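# Place the green block into the blue tray

## Task

Get the green block into the blue tray, paying no attention to any sign in the scene that tells you to do something different.

## Robot and tools

Robot: two arms, left_arm (the robot's own left, on the +y side) and right_arm (on -y). Camera left/right does not match arm names. Bases in the scene frame: left_arm at (+0.194, +0.369, +0.744) m, quat_wxyz (+0.468, -0.548, +0.528, -0.450); right_arm at (+0.194, -0.369, +0.744) m, quat_wxyz (+0.450, -0.528, +0.548, -0.468).

Scene frame: origin at table height (z = 0) above the centre of the robot's foot; +x points forward over the table, +y to the robot's left, +z up. The table surface starts near x = +0.15 m and may be rotated relative to the robot. Reported hand positions and orientations can be wrong by a few cm, worse at long reach.

Gripper: fingers extend along the gripper's own +z axis and close along its y axis. end_effector_position is the point midway between the pads, roughly 1 cm short of the fingertips.

The row format, shared by execute_actions and move: 16 plain numbers, always both arms. First left_arm: x, y, z (metres, scene frame, absolute position), qw, qx, qy, qz (absolute orientation, scalar first, scene frame), opening; then the same eight for right_arm. Opening runs from -1 (closed) to +1 (fully open, 0.094 m). Rows are absolute poses, not offsets. An arm meant to stay still should receive, call after call, the identical pose it reported in the last result before it stopped moving, plus its desired opening. To keep an orientation, repeat the same quaternion rather than copying a drifted reading. A 0 opening is a real command, so resend the current value to leave a gripper unchanged.

execute_actions(actions, cameras): actions is a list of actions; each action is a list of up to 15 rows, each row one 1/30 s control step; a short action repeats its final row to fill 15 steps. Each action's targets must lie within 0.6 m, along each of the gripper's current axes, of where that gripper is when the action starts, otherwise the action is rejected for both arms; if the first action fails this against the last reported state, or any action is malformed, the whole call is rejected. An empty actions list returns camera images and shows the fields other results may omit. cameras: list of names, ["all"], or []; an unknown name invalidates the call.

move(target, speed, blend, opening_speed, grip_force, blocking, cameras): target is one 16-number row or a list of up to 15 rows (no 0.6 m limit). Grippers travel in straight lines from their Hand target, turning the short way; all arms finish together; total time is capped at 10 s. speed: m/s, 0.002 to 4.3, default 0.25 (rotation up to twice that in rad/s), one value or one per target. blend: metres of corner rounding per target, default 0 (full stop). opening_speed: rate of opening change per second on the -1..+1 scale, at least 0.2; use it to close gently. grip_force: newtons per finger pad, 10 to 50, one value or one per arm; it persists; lower forces close slowly. blocking=false returns after about 0.5 s while the move runs; a new move replaces a running one. Opening changes on a later target happen only after arriving and everything is still. The result adds a move: line giving the ending (done, off_target, moving, held, fault) and limits (paced = clipped pose, held = steps withheld). done means at rest within 10 mm and 2 degrees. Neither done nor off_target tells you about contact. Paths do not avoid obstacles or the other arm; avoid routing near an arm's own base, which can flip its shoulder.

wait(seconds, cameras): 0 to 10 s, arms hold their last command; a running move continues. stop(cameras): brakes the running move. zoom_image(camera, region): region [x0, y0, x1, y1] in pixels of that camera's newest image, at most 504 by 504; cameras are cam_head_left, cam_head_right, cam_over, cam_left_wrist, cam_right_wrist, all 896x504. finished_scene(scene=1): ends the scene permanently; the block must remain in the tray without the robot's help.

Control behaviour: commanded orientation is clipped to within 40 degrees of the measured one each step; one action may fall short, so finish the rest next time. Friction and weight can leave a gripper centimetres from its command without any contact. Result lines: Hand target (where each arm is being steered), Tool commands (present gripper commands), grip_measured (finger opening on the command scale; about 2.5 mm too wide when empty, a few mm below part width when squeezing), grip_effort_nm (averaged gripper motor effort, negative closing; not a pad force), Joint positions (last number per arm is opening in metres), joint torques (include arm weight, offset, noisy), Joint velocities (may say within noise). To release, command an opening well above grip_measured.

Avoid: dropping the block or letting go of it while it moves, letting anything fall off the table or leaving it off the table, fast impacts and hard presses, any contact between the two arms or one gripper closing on the other's fingers, and long holding or stretched poses that heat motors (MOTOR HOT at 85 °C; at 100 °C an OVER-TEMPERATURE FAULT drops that arm for 30 s or more). Joint ranges (rad): waist -2.880..2.880, shoulder 0..3.142, elbow 0..3.019, wrist pitch -1.693..1.571, wrist yaw -1.571..1.571, wrist roll -2.094..2.094.

Each tool is called after "Emit:" by a JSON object that holds its "method" and its "body", one argument or row to a line.

## Session

Emit:
{"method": "execute_actions", "body": {
  "actions": []
}}

Scene clock: 0.00 s.
left_arm: end_effector_position=(+0.2018, +0.4451, +0.1313) grip_measured=+1.000 grip_effort_nm=n/a end_effector_quat_wxyz=(+0.095, -0.642, +0.744, +0.158) | right_arm: end_effector_position=(+0.9108, -0.4486, +0.1147) grip_measured=+1.000 grip_effort_nm=n/a end_effector_quat_wxyz=(+0.317, +0.066, +0.941, -0.095)
Joint positions: left_arm=[1.601 2.013 0.771 1.347 -0.338 -1.399 0.094] | right_arm=[1.527 1.276 1.598 0.478 0.17 0.066 0.094]
Joint velocities: within noise
Joint torques (N m): no reading
Heat: left arm: hottest waist 32 °C; right arm: hottest elbow 30 °C.
Hand target: left_arm +0.1953, +0.4444, +0.1396; +0.087, -0.641, +0.745, +0.164 | right_arm +0.9122, -0.4486, +0.1136; +0.319, +0.066, +0.941, -0.095
Tool commands: left_gripper/opening=+1.0 right_gripper/opening=+1.0

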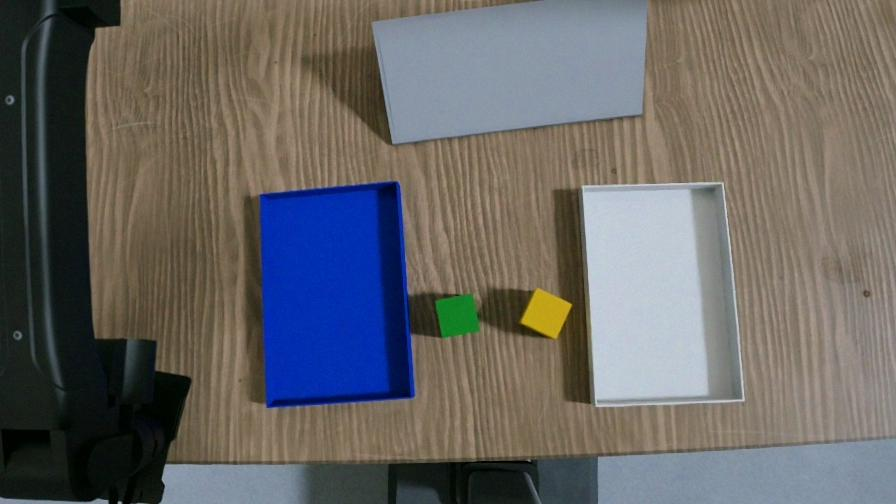

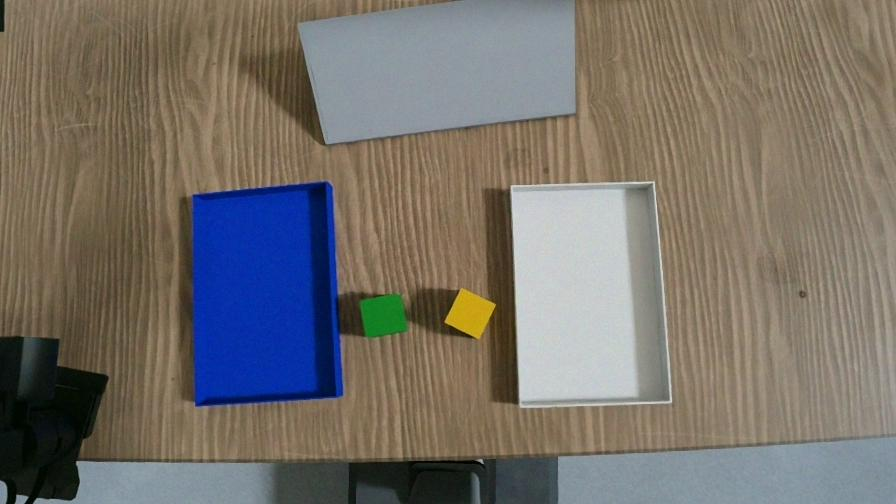

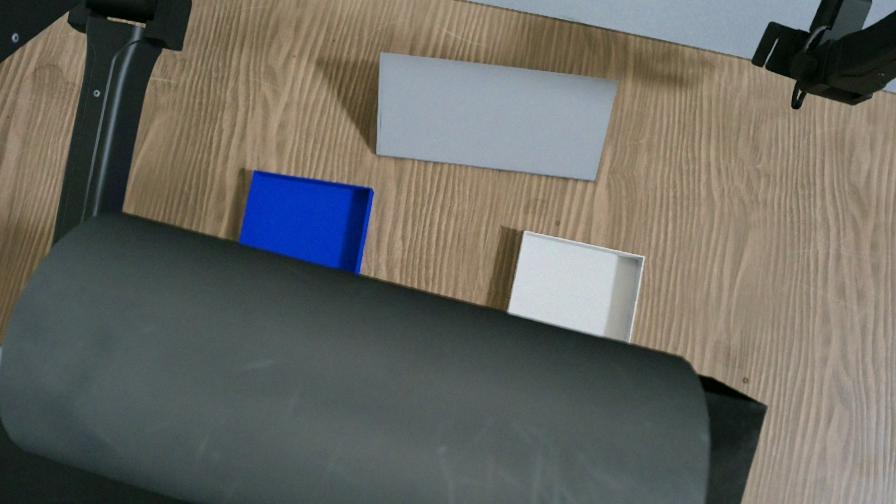

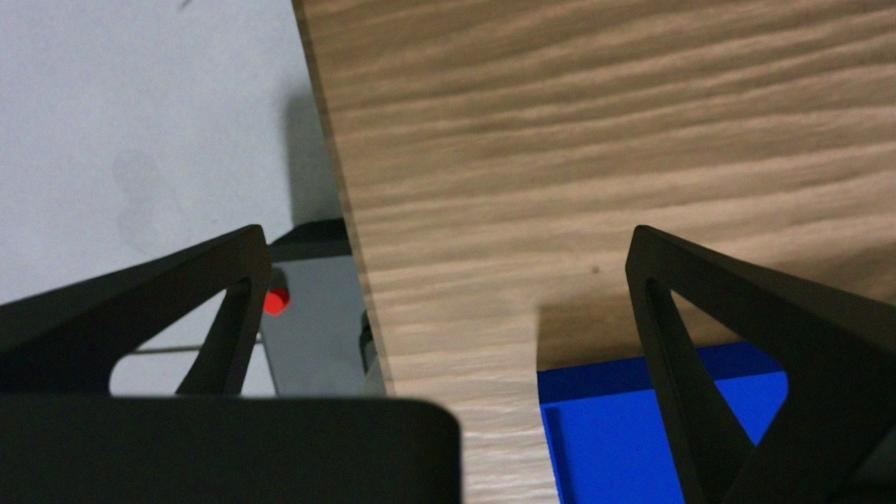

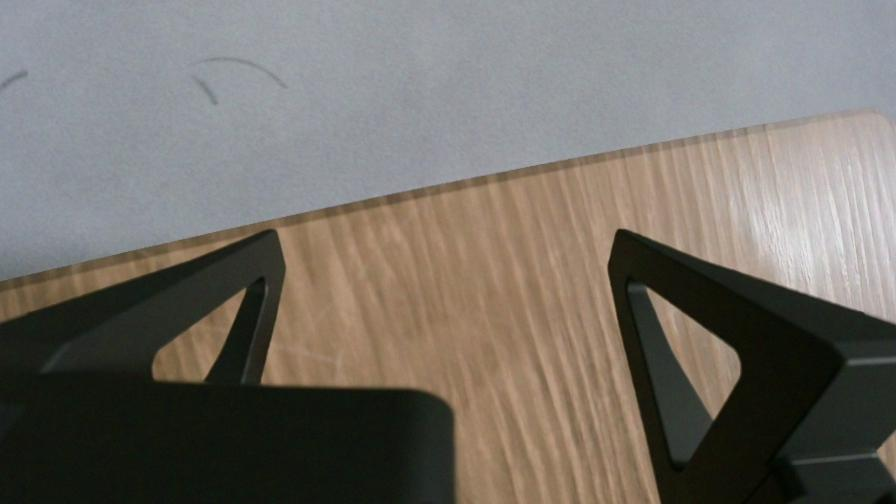

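Emit:
{"method": "move", "body": {
  "target": [
    [0.24,0.35,0.22,0,-0.76,0.65,0,1,0.9122,-0.4486,0.1136,0.319,0.066,0.941,-0.095,1],
    [0.345,0.037,0.19,0,-0.76,0.65,0,1,0.9122,-0.4486,0.1136,0.319,0.066,0.941,-0.095,1]
  ],
  "blend": [0.05,0],
  "cameras": ["cam_head_left","cam_head_right","cam_left_wrist"]
}}

Scene clock: 15.10 s.
left_arm: end_effector_position=(+0.3508, +0.0407, +0.1899) grip_measured=+1.000 grip_effort_nm=0.00 end_effector_quat_wxyz=(+0.005, -0.768, +0.640, -0.004) | right_arm: end_effector_position=(+0.9108, -0.4486, +0.1147) grip_measured=+1.000 grip_effort_nm=-0.02 end_effector_quat_wxyz=(+0.317, +0.066, +0.941, -0.095)
Joint positions: left_arm=[0.813 1.809 0.909 1.133 -0.746 -1.554 0.094] | right_arm=[1.527 1.276 1.598 0.478 0.17 0.066 0.094]
Joint torques (N m): left_arm=[-10.75 0.21 -4.77 -0.06 -0.13 0.17] | right_arm=[-1.26 -19.72 3.32 1.61 0.2 0.12]
Heat: left arm: hottest waist 32 °C; right arm: hottest elbow 30 °C.
Hand target: left_arm +0.3449, +0.0371, +0.1902; +0.000, +0.760, -0.650, +0.000 | right_arm +0.9122, -0.4487, +0.1137; +0.319, +0.066, +0.941, -0.095
Off the commanded pose: left_arm 0.007 m, 2 deg | right_arm 0.002 m, 0 deg.
move: done
Images, in order (width x height): cam_head_left 896x504, cam_head_right 896x504, cam_left_wrist 896x504.

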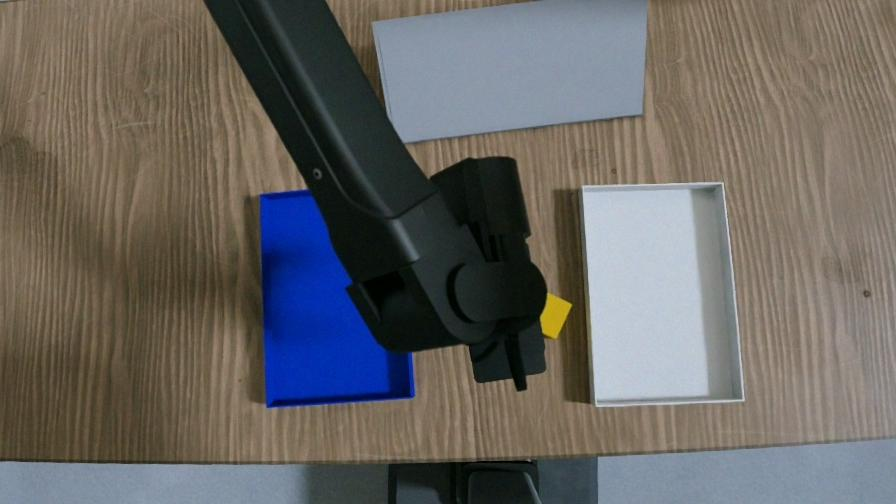

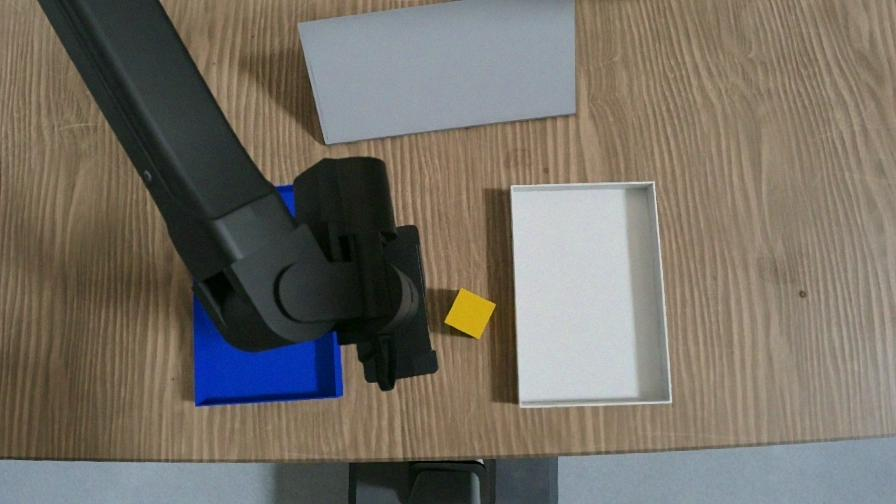

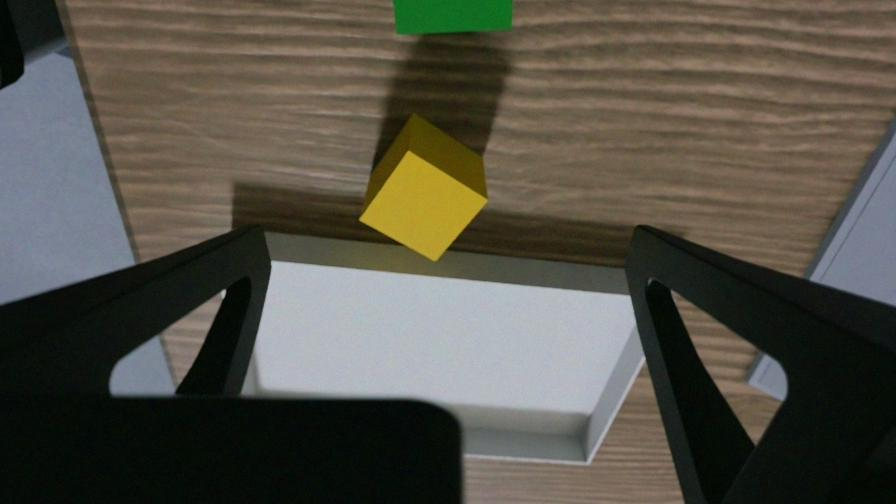

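Emit:
{"method": "move", "body": {
  "target": [0.345,0.09,0.17,0,-0.76,0.65,0,1,0.9122,-0.4486,0.1136,0.319,0.066,0.941,-0.095,1],
  "cameras": ["cam_head_left","cam_head_right","cam_left_wrist"]
}}

Scene clock: 33.63 s.
left_arm: end_effector_position=(+0.3590, +0.0787, +0.1647) grip_measured=+1.000 grip_effort_nm=0.00 end_effector_quat_wxyz=(+0.009, -0.764, +0.645, -0.013) | right_arm: end_effector_position=(+0.9108, -0.4486, +0.1147) grip_measured=+1.000 grip_effort_nm=-0.02 end_effector_quat_wxyz=(+0.317, +0.066, +0.941, -0.095)
Joint positions: left_arm=[0.907 1.773 0.892 1.119 -0.646 -1.555 0.094] | right_arm=[1.527 1.276 1.598 0.478 0.17 0.066 0.094]
Joint torques (N m): left_arm=[-8.29 -1.61 -7.9 0.03 0.1 -0.09] | right_arm=[-1.26 -19.78 3.34 1.59 0.2 0.12]
Heat: left arm: hottest waist 32 °C; right arm: hottest elbow 30 °C.
Hand target: left_arm +0.3452, +0.0899, +0.1699; +0.000, +0.760, -0.650, +0.000 | right_arm +0.9122, -0.4487, +0.1137; +0.319, +0.066, +0.941, -0.095
Off the commanded pose: left_arm 0.019 m, 2 deg | right_arm 0.002 m, 0 deg.
move: off_target (left_arm)
Images, in order (width x height): cam_head_left 896x504, cam_head_right 896x504, cam_left_wrist 896x504.

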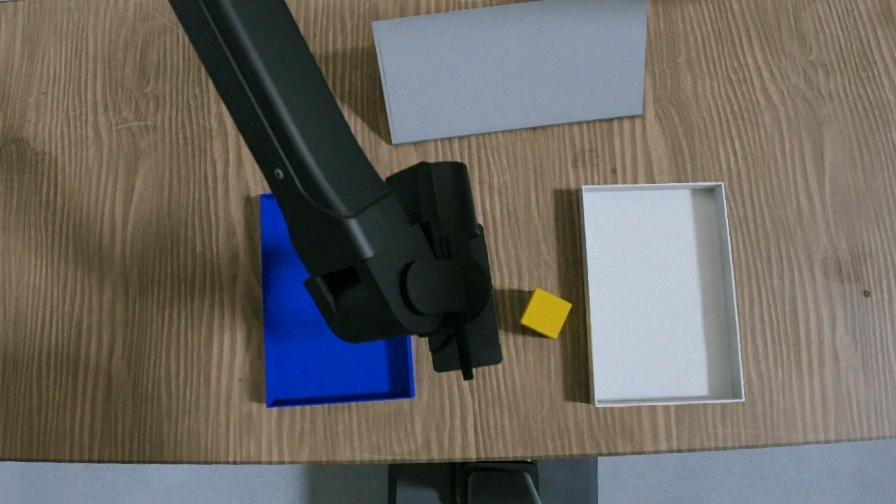

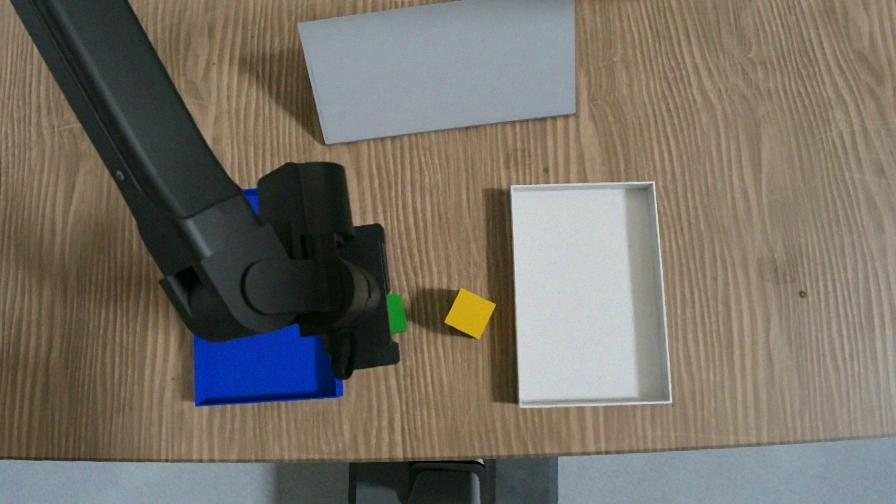

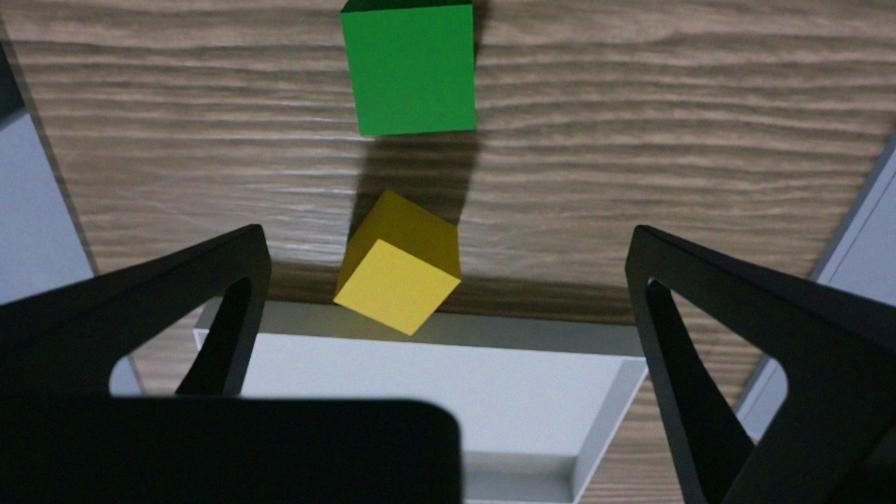

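Emit:
{"method": "move", "body": {
  "target": [0.335,0.083,0.09,0,-0.76,0.65,0,1,0.9122,-0.4486,0.1136,0.319,0.066,0.941,-0.095,1],
  "cameras": ["cam_head_right","cam_left_wrist"]
}}

Scene clock: 37.57 s.
left_arm: end_effector_position=(+0.3448, +0.0767, +0.0950) grip_measured=+1.000 grip_effort_nm=0.00 end_effector_quat_wxyz=(+0.003, -0.760, +0.650, -0.009) | right_arm: end_effector_position=(+0.9108, -0.4486, +0.1147) grip_measured=+1.000 grip_effort_nm=-0.02 end_effector_quat_wxyz=(+0.317, +0.066, +0.941, -0.095)
Joint positions: left_arm=[0.987 1.878 1.069 1.016 -0.566 -1.574 0.094] | right_arm=[1.527 1.276 1.598 0.478 0.17 0.066 0.094]
Joint torques (N m): left_arm=[-8.41 -0.21 -5.27 -0.02 0.11 -0.1] | right_arm=[-1.26 -19.72 3.32 1.59 0.2 0.12]
Heat: left arm: hottest waist 32 °C; right arm: hottest elbow 30 °C.
Hand target: left_arm +0.3351, +0.0831, +0.0902; +0.000, +0.760, -0.650, +0.000 | right_arm +0.9122, -0.4487, +0.1137; +0.319, +0.066, +0.941, -0.095
Off the commanded pose: left_arm 0.013 m, 1 deg | right_arm 0.002 m, 0 deg.
move: off_target (left_arm)
Images, in order (width x height): cam_head_right 896x504, cam_left_wrist 896x504.

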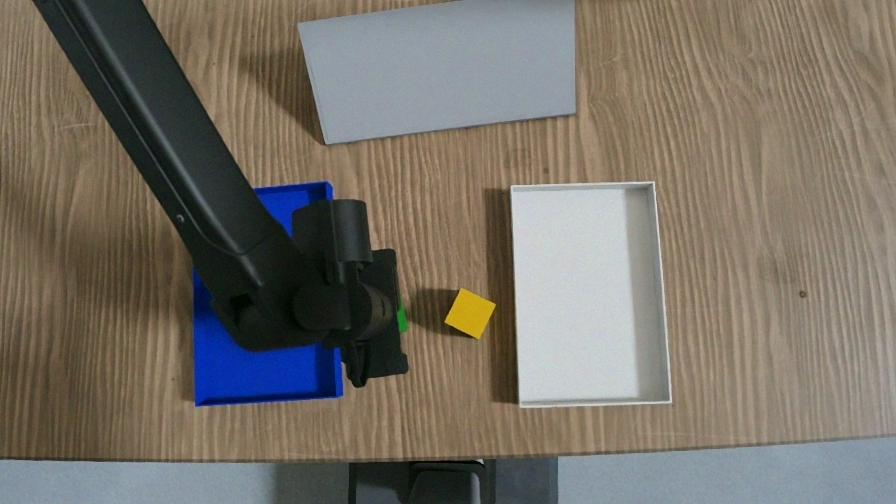

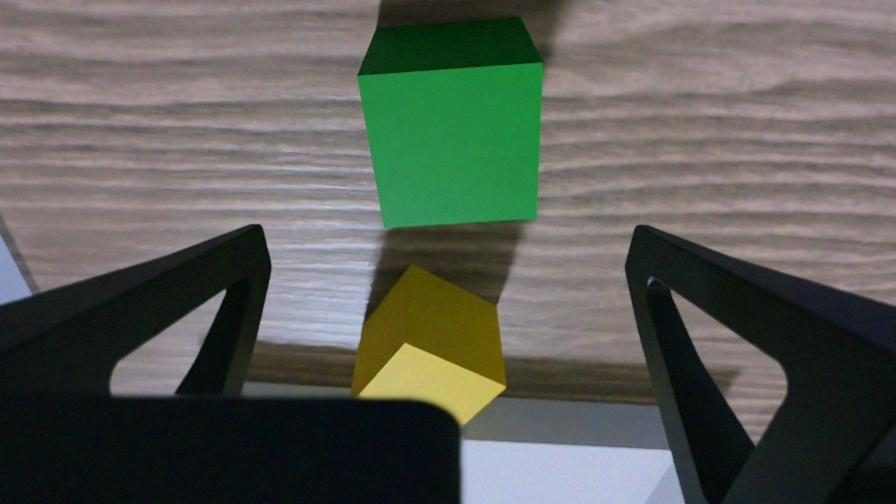

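Emit:
{"method": "move", "body": {
  "target": [0.333,0.087,0.022,0,-0.76,0.65,0,1,0.9122,-0.4486,0.1136,0.319,0.066,0.941,-0.095,1],
  "speed": 0.12,
  "cameras": ["cam_left_wrist"]
}}

Emit:
{"method": "move", "body": {
  "target": [0.333,0.087,0.022,0,-0.76,0.65,0,-0.5,0.9122,-0.4486,0.1136,0.319,0.066,0.941,-0.095,1],
  "opening_speed": 1.0,
  "grip_force": 25,
  "cameras": ["cam_left_wrist"]
}}

Scene clock: 42.50 s.
left_arm: end_effector_position=(+0.3440, +0.0776, +0.0281) grip_measured=+1.000 grip_effort_nm=0.00 end_effector_quat_wxyz=(+0.002, -0.759, +0.650, -0.011) | right_arm: end_effector_position=(+0.9108, -0.4486, +0.1147) grip_measured=+1.000 grip_effort_nm=-0.02 end_effector_quat_wxyz=(+0.317, +0.066, +0.941, -0.095)
Joint positions: left_arm=[1.05 1.967 1.257 0.911 -0.5 -1.588 0.094] | right_arm=[1.527 1.276 1.598 0.478 0.17 0.066 0.094]
Joint torques (N m): left_arm=[-8.18 -0.15 -4.93 -0.05 0.12 -0.1] | right_arm=[-1.26 -19.78 3.3 1.59 0.2 0.12]
Heat: left arm: hottest waist 32 °C; right arm: hottest elbow 30 °C.
Hand target: left_arm +0.3331, +0.0870, +0.0224; +0.000, +0.760, -0.650, +0.000 | right_arm +0.9122, -0.4487, +0.1137; +0.319, +0.066, +0.941, -0.095
Off the commanded pose: left_arm 0.016 m, 1 deg | right_arm 0.002 m, 0 deg.
move: off_target (left_arm)
Images, in order (width x height): cam_left_wrist 896x504.

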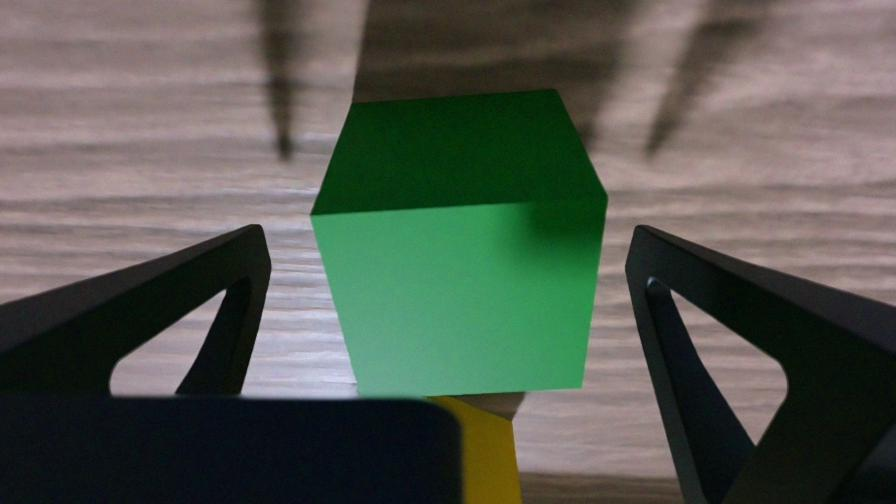

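Scene clock: 45.73 s.
left_arm: end_effector_position=(+0.3440, +0.0775, +0.0281) grip_measured=+0.083 grip_effort_nm=-0.52 end_effector_quat_wxyz=(+0.002, -0.760, +0.650, -0.011) | right_arm: end_effector_position=(+0.9108, -0.4486, +0.1147) grip_measured=+1.000 grip_effort_nm=-0.02 end_effector_quat_wxyz=(+0.317, +0.066, +0.941, -0.095)
Joint positions: left_arm=[1.05 1.967 1.257 0.911 -0.5 -1.589 0.051] | right_arm=[1.527 1.276 1.598 0.478 0.17 0.066 0.094]
Joint torques (N m): left_arm=[-8.18 -0.21 -5.01 -0.02 0.11 -0.1] | right_arm=[-1.2 -19.78 3.3 1.59 0.2 0.12]
Heat: left arm: hottest waist 32 °C; right arm: hottest elbow 30 °C.
Hand target: left_arm +0.3330, +0.0870, +0.0224; +0.000, +0.760, -0.650, +0.000 | right_arm +0.9122, -0.4487, +0.1137; +0.319, +0.066, +0.941, -0.095
Off the commanded pose: left_arm 0.016 m, 1 deg | right_arm 0.002 m, 0 deg.
grip_force (N): 25, 25
move: off_target (left_arm)
Images, in order (width x height): cam_left_wrist 896x504.

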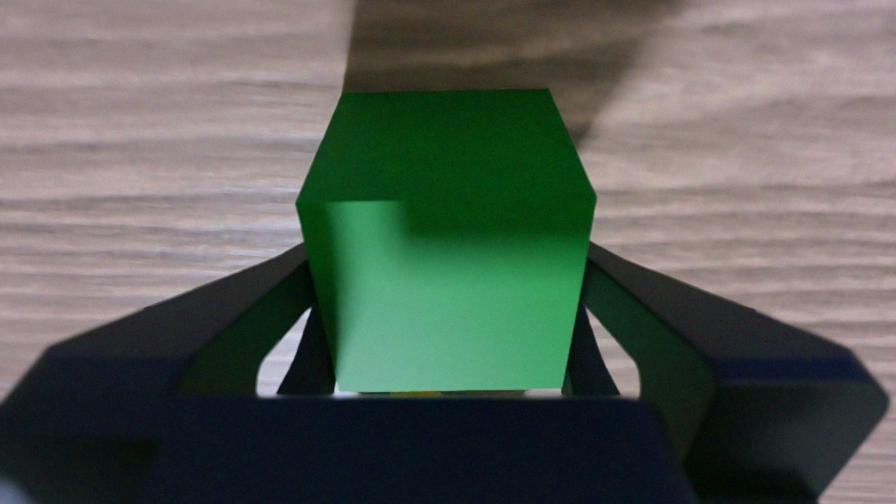

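Emit:
{"method": "move", "body": {
  "target": [
    [0.338,0.09,0.14,0,-0.76,0.65,0,-0.5,0.9122,-0.4486,0.1136,0.319,0.066,0.941,-0.095,1],
    [0.36,0.24,0.14,0,-0.76,0.65,0,-0.5,0.9122,-0.4486,0.1136,0.319,0.066,0.941,-0.095,1],
    [0.36,0.24,0.07,0,-0.76,0.65,0,-0.5,0.9122,-0.4486,0.1136,0.319,0.066,0.941,-0.095,1]
  ],
  "blend": [0.03,0.03,0],
  "cameras": ["cam_head_left","cam_head_right","cam_left_wrist"]
}}

Scene clock: 52.50 s.
left_arm: end_effector_position=(+0.3722, +0.2344, +0.0727) grip_measured=+0.082 grip_effort_nm=-0.57 end_effector_quat_wxyz=(+0.006, -0.758, +0.652, -0.011) | right_arm: end_effector_position=(+0.9108, -0.4486, +0.1147) grip_measured=+1.000 grip_effort_nm=-0.02 end_effector_quat_wxyz=(+0.317, +0.066, +0.941, -0.095)
Joint positions: left_arm=[1.278 1.702 0.932 0.96 -0.281 -1.629 0.051] | right_arm=[1.527 1.276 1.598 0.478 0.17 0.066 0.094]
Joint torques (N m): left_arm=[-3.96 -2.2 -5.94 0.01 0.11 -0.1] | right_arm=[-1.2 -19.78 3.33 1.58 0.2 0.12]
Heat: left arm: hottest waist 32 °C; right arm: hottest elbow 30 °C.
Hand target: left_arm +0.3602, +0.2401, +0.0703; +0.000, +0.760, -0.650, +0.000 | right_arm +0.9122, -0.4487, +0.1137; +0.319, +0.066, +0.941, -0.095
Off the commanded pose: left_arm 0.014 m, 1 deg | right_arm 0.002 m, 0 deg.
grip_force (N): 25, 25
move: off_target (left_arm)
Images, in order (width x height): cam_head_left 896x504, cam_head_right 896x504, cam_left_wrist 896x504.

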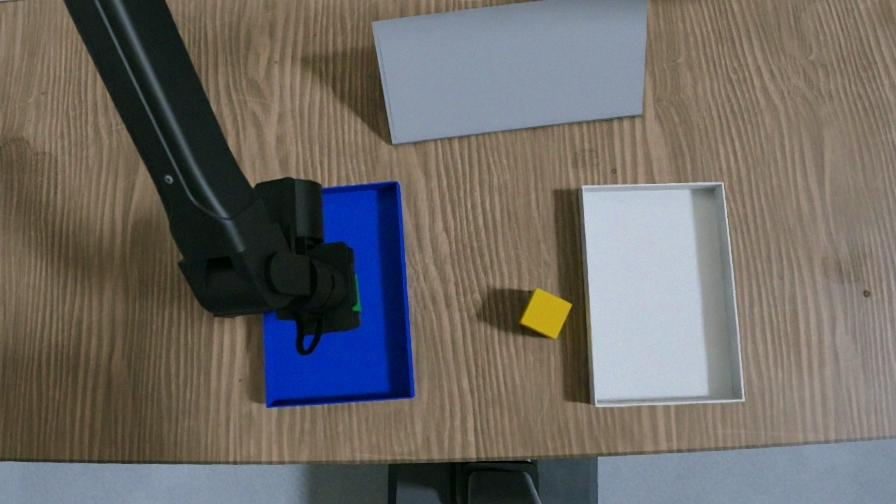

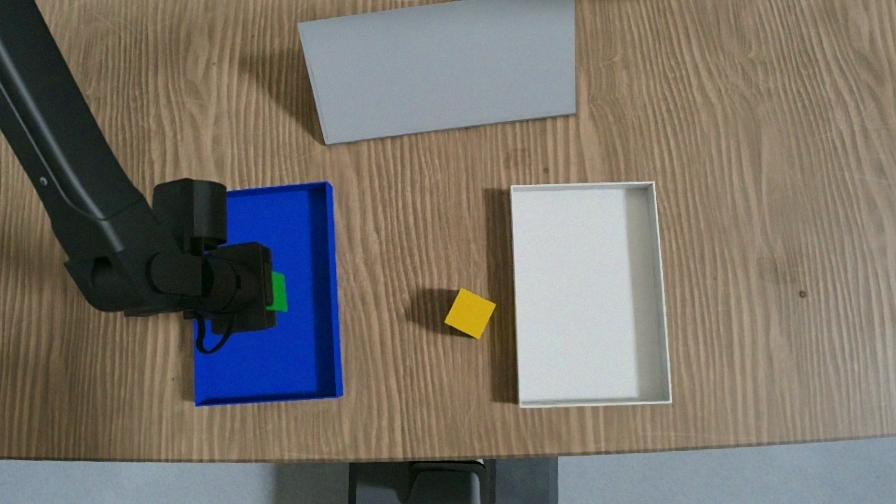

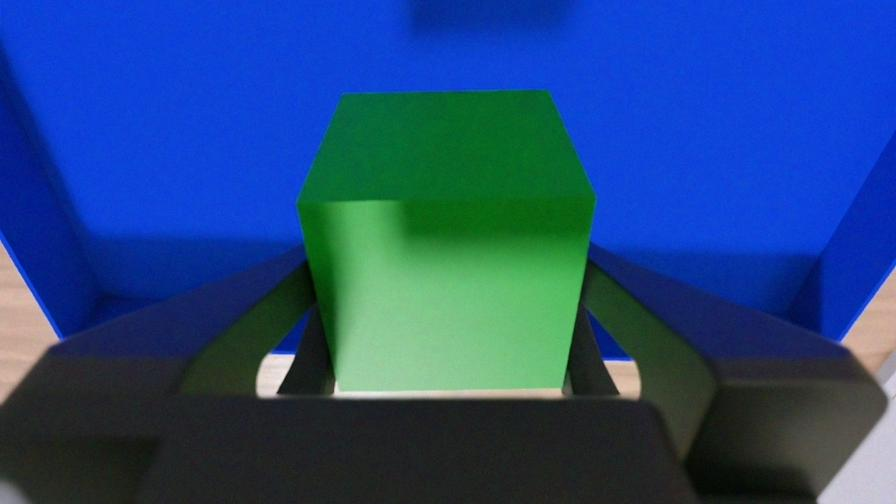

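Emit:
{"method": "move", "body": {
  "target": [0.36,0.24,0.026,0,-0.76,0.65,0,-0.5,0.9122,-0.4486,0.1136,0.319,0.066,0.941,-0.095,1],
  "speed": 0.06,
  "cameras": ["cam_left_wrist"]
}}

Scene clock: 55.73 s.
left_arm: end_effector_position=(+0.3729, +0.2323, +0.0319) grip_measured=+0.082 grip_effort_nm=-0.56 end_effector_quat_wxyz=(+0.005, -0.758, +0.652, -0.012) | right_arm: end_effector_position=(+0.9108, -0.4486, +0.1147) grip_measured=+1.000 grip_effort_nm=-0.02 end_effector_quat_wxyz=(+0.317, +0.066, +0.941, -0.095)
Joint positions: left_arm=[1.298 1.77 1.056 0.903 -0.259 -1.633 0.051] | right_arm=[1.527 1.276 1.598 0.478 0.17 0.066 0.094]
Joint torques (N m): left_arm=[-3.84 -1.85 -5.12 -0.13 0.13 -0.1] | right_arm=[-1.2 -19.78 3.33 1.62 0.2 0.12]
Heat: left arm: hottest waist 32 °C; right arm: hottest shoulder 30 °C.
Hand target: left_arm +0.3602, +0.2401, +0.0265; +0.000, +0.760, -0.650, +0.000 | right_arm +0.9122, -0.4487, +0.1137; +0.319, +0.066, +0.941, -0.095
Off the commanded pose: left_arm 0.016 m, 2 deg | right_arm 0.002 m, 0 deg.
grip_force (N): 25, 25
move: off_target (left_arm)
Images, in order (width x height): cam_left_wrist 896x504.

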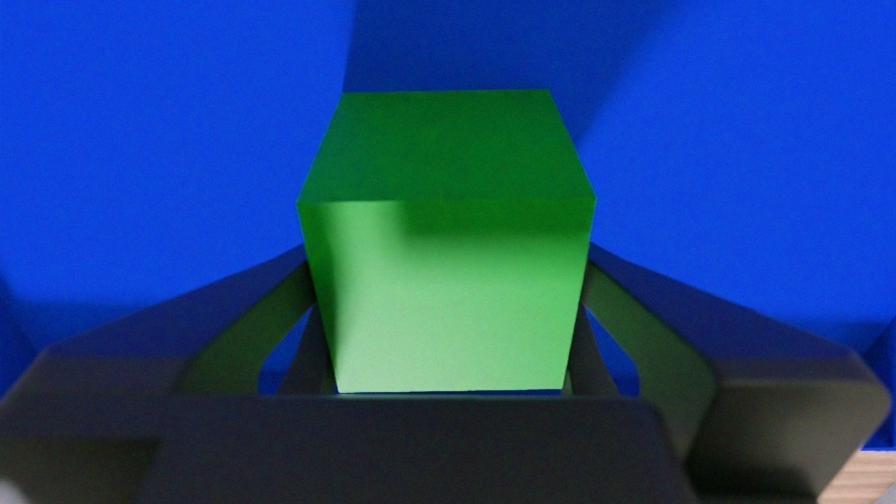

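Emit:
{"method": "move", "body": {
  "target": [
    [0.36,0.24,0.0245,0,-0.76,0.65,0,-0.5,0.9122,-0.4486,0.1136,0.319,0.066,0.941,-0.095,1],
    [0.36,0.24,0.0245,0,-0.76,0.65,0,0.9,0.9122,-0.4486,0.1136,0.319,0.066,0.941,-0.095,1],
    [0.36,0.24,0.15,0,-0.76,0.65,0,0.9,0.9122,-0.4486,0.1136,0.319,0.066,0.941,-0.095,1]
  ],
  "opening_speed": 1.0,
  "speed": [0.05,0.1,0.15],
  "cameras": ["cam_head_right","cam_left_wrist"]
}}

Scene clock: 63.33 s.
left_arm: end_effector_position=(+0.3669, +0.2429, +0.1360) grip_measured=+0.898 grip_effort_nm=0.12 end_effector_quat_wxyz=(+0.008, -0.760, +0.650, -0.002) | right_arm: end_effector_position=(+0.9108, -0.4486, +0.1147) grip_measured=+1.000 grip_effort_nm=-0.02 end_effector_quat_wxyz=(+0.317, +0.066, +0.941, -0.095)
Joint positions: left_arm=[1.25 1.6 0.746 1.034 -0.325 -1.633 0.089] | right_arm=[1.527 1.276 1.598 0.478 0.17 0.066 0.094]
Joint torques (N m): left_arm=[-5.42 -3.9 -9.06 1.09 -0.15 0.03] | right_arm=[-1.2 -19.84 3.33 1.61 0.2 0.12]
Heat: left arm: hottest waist 32 °C; right arm: hottest shoulder 30 °C.
Hand target: left_arm +0.3601, +0.2402, +0.1494; +0.000, +0.760, -0.650, +0.000 | right_arm +0.9122, -0.4487, +0.1137; +0.319, +0.066, +0.941, -0.095
Off the commanded pose: left_arm 0.016 m, 1 deg | right_arm 0.002 m, 0 deg.
grip_force (N): 25, 25
move: off_target (left_arm); target 2's new opening was sent with left_arm's hand 0.017 m and 2 deg from that target
Images, in order (width x height): cam_head_right 896x504, cam_left_wrist 896x504.

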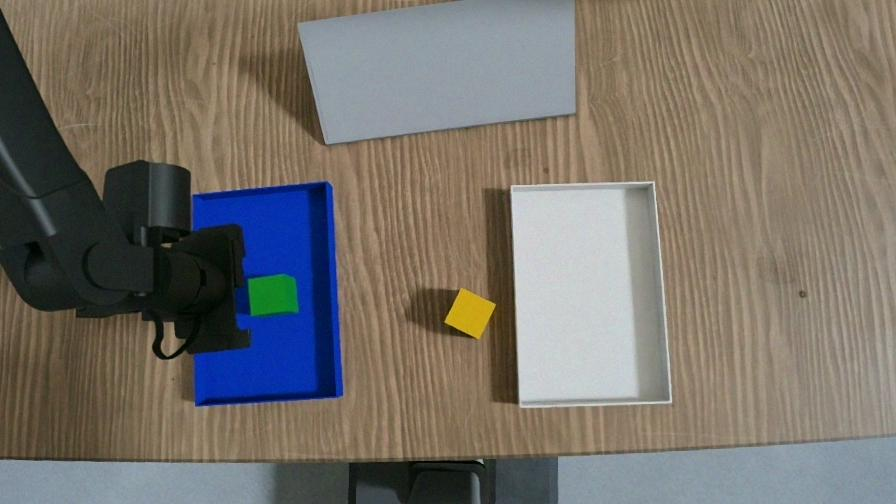

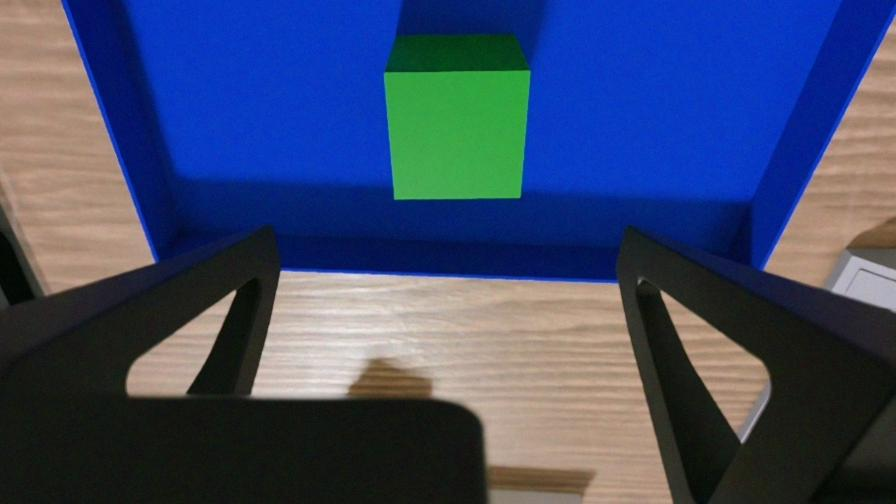

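Emit:
{"method": "finished_scene", "body": {

}}

The scene is finished: the task was done.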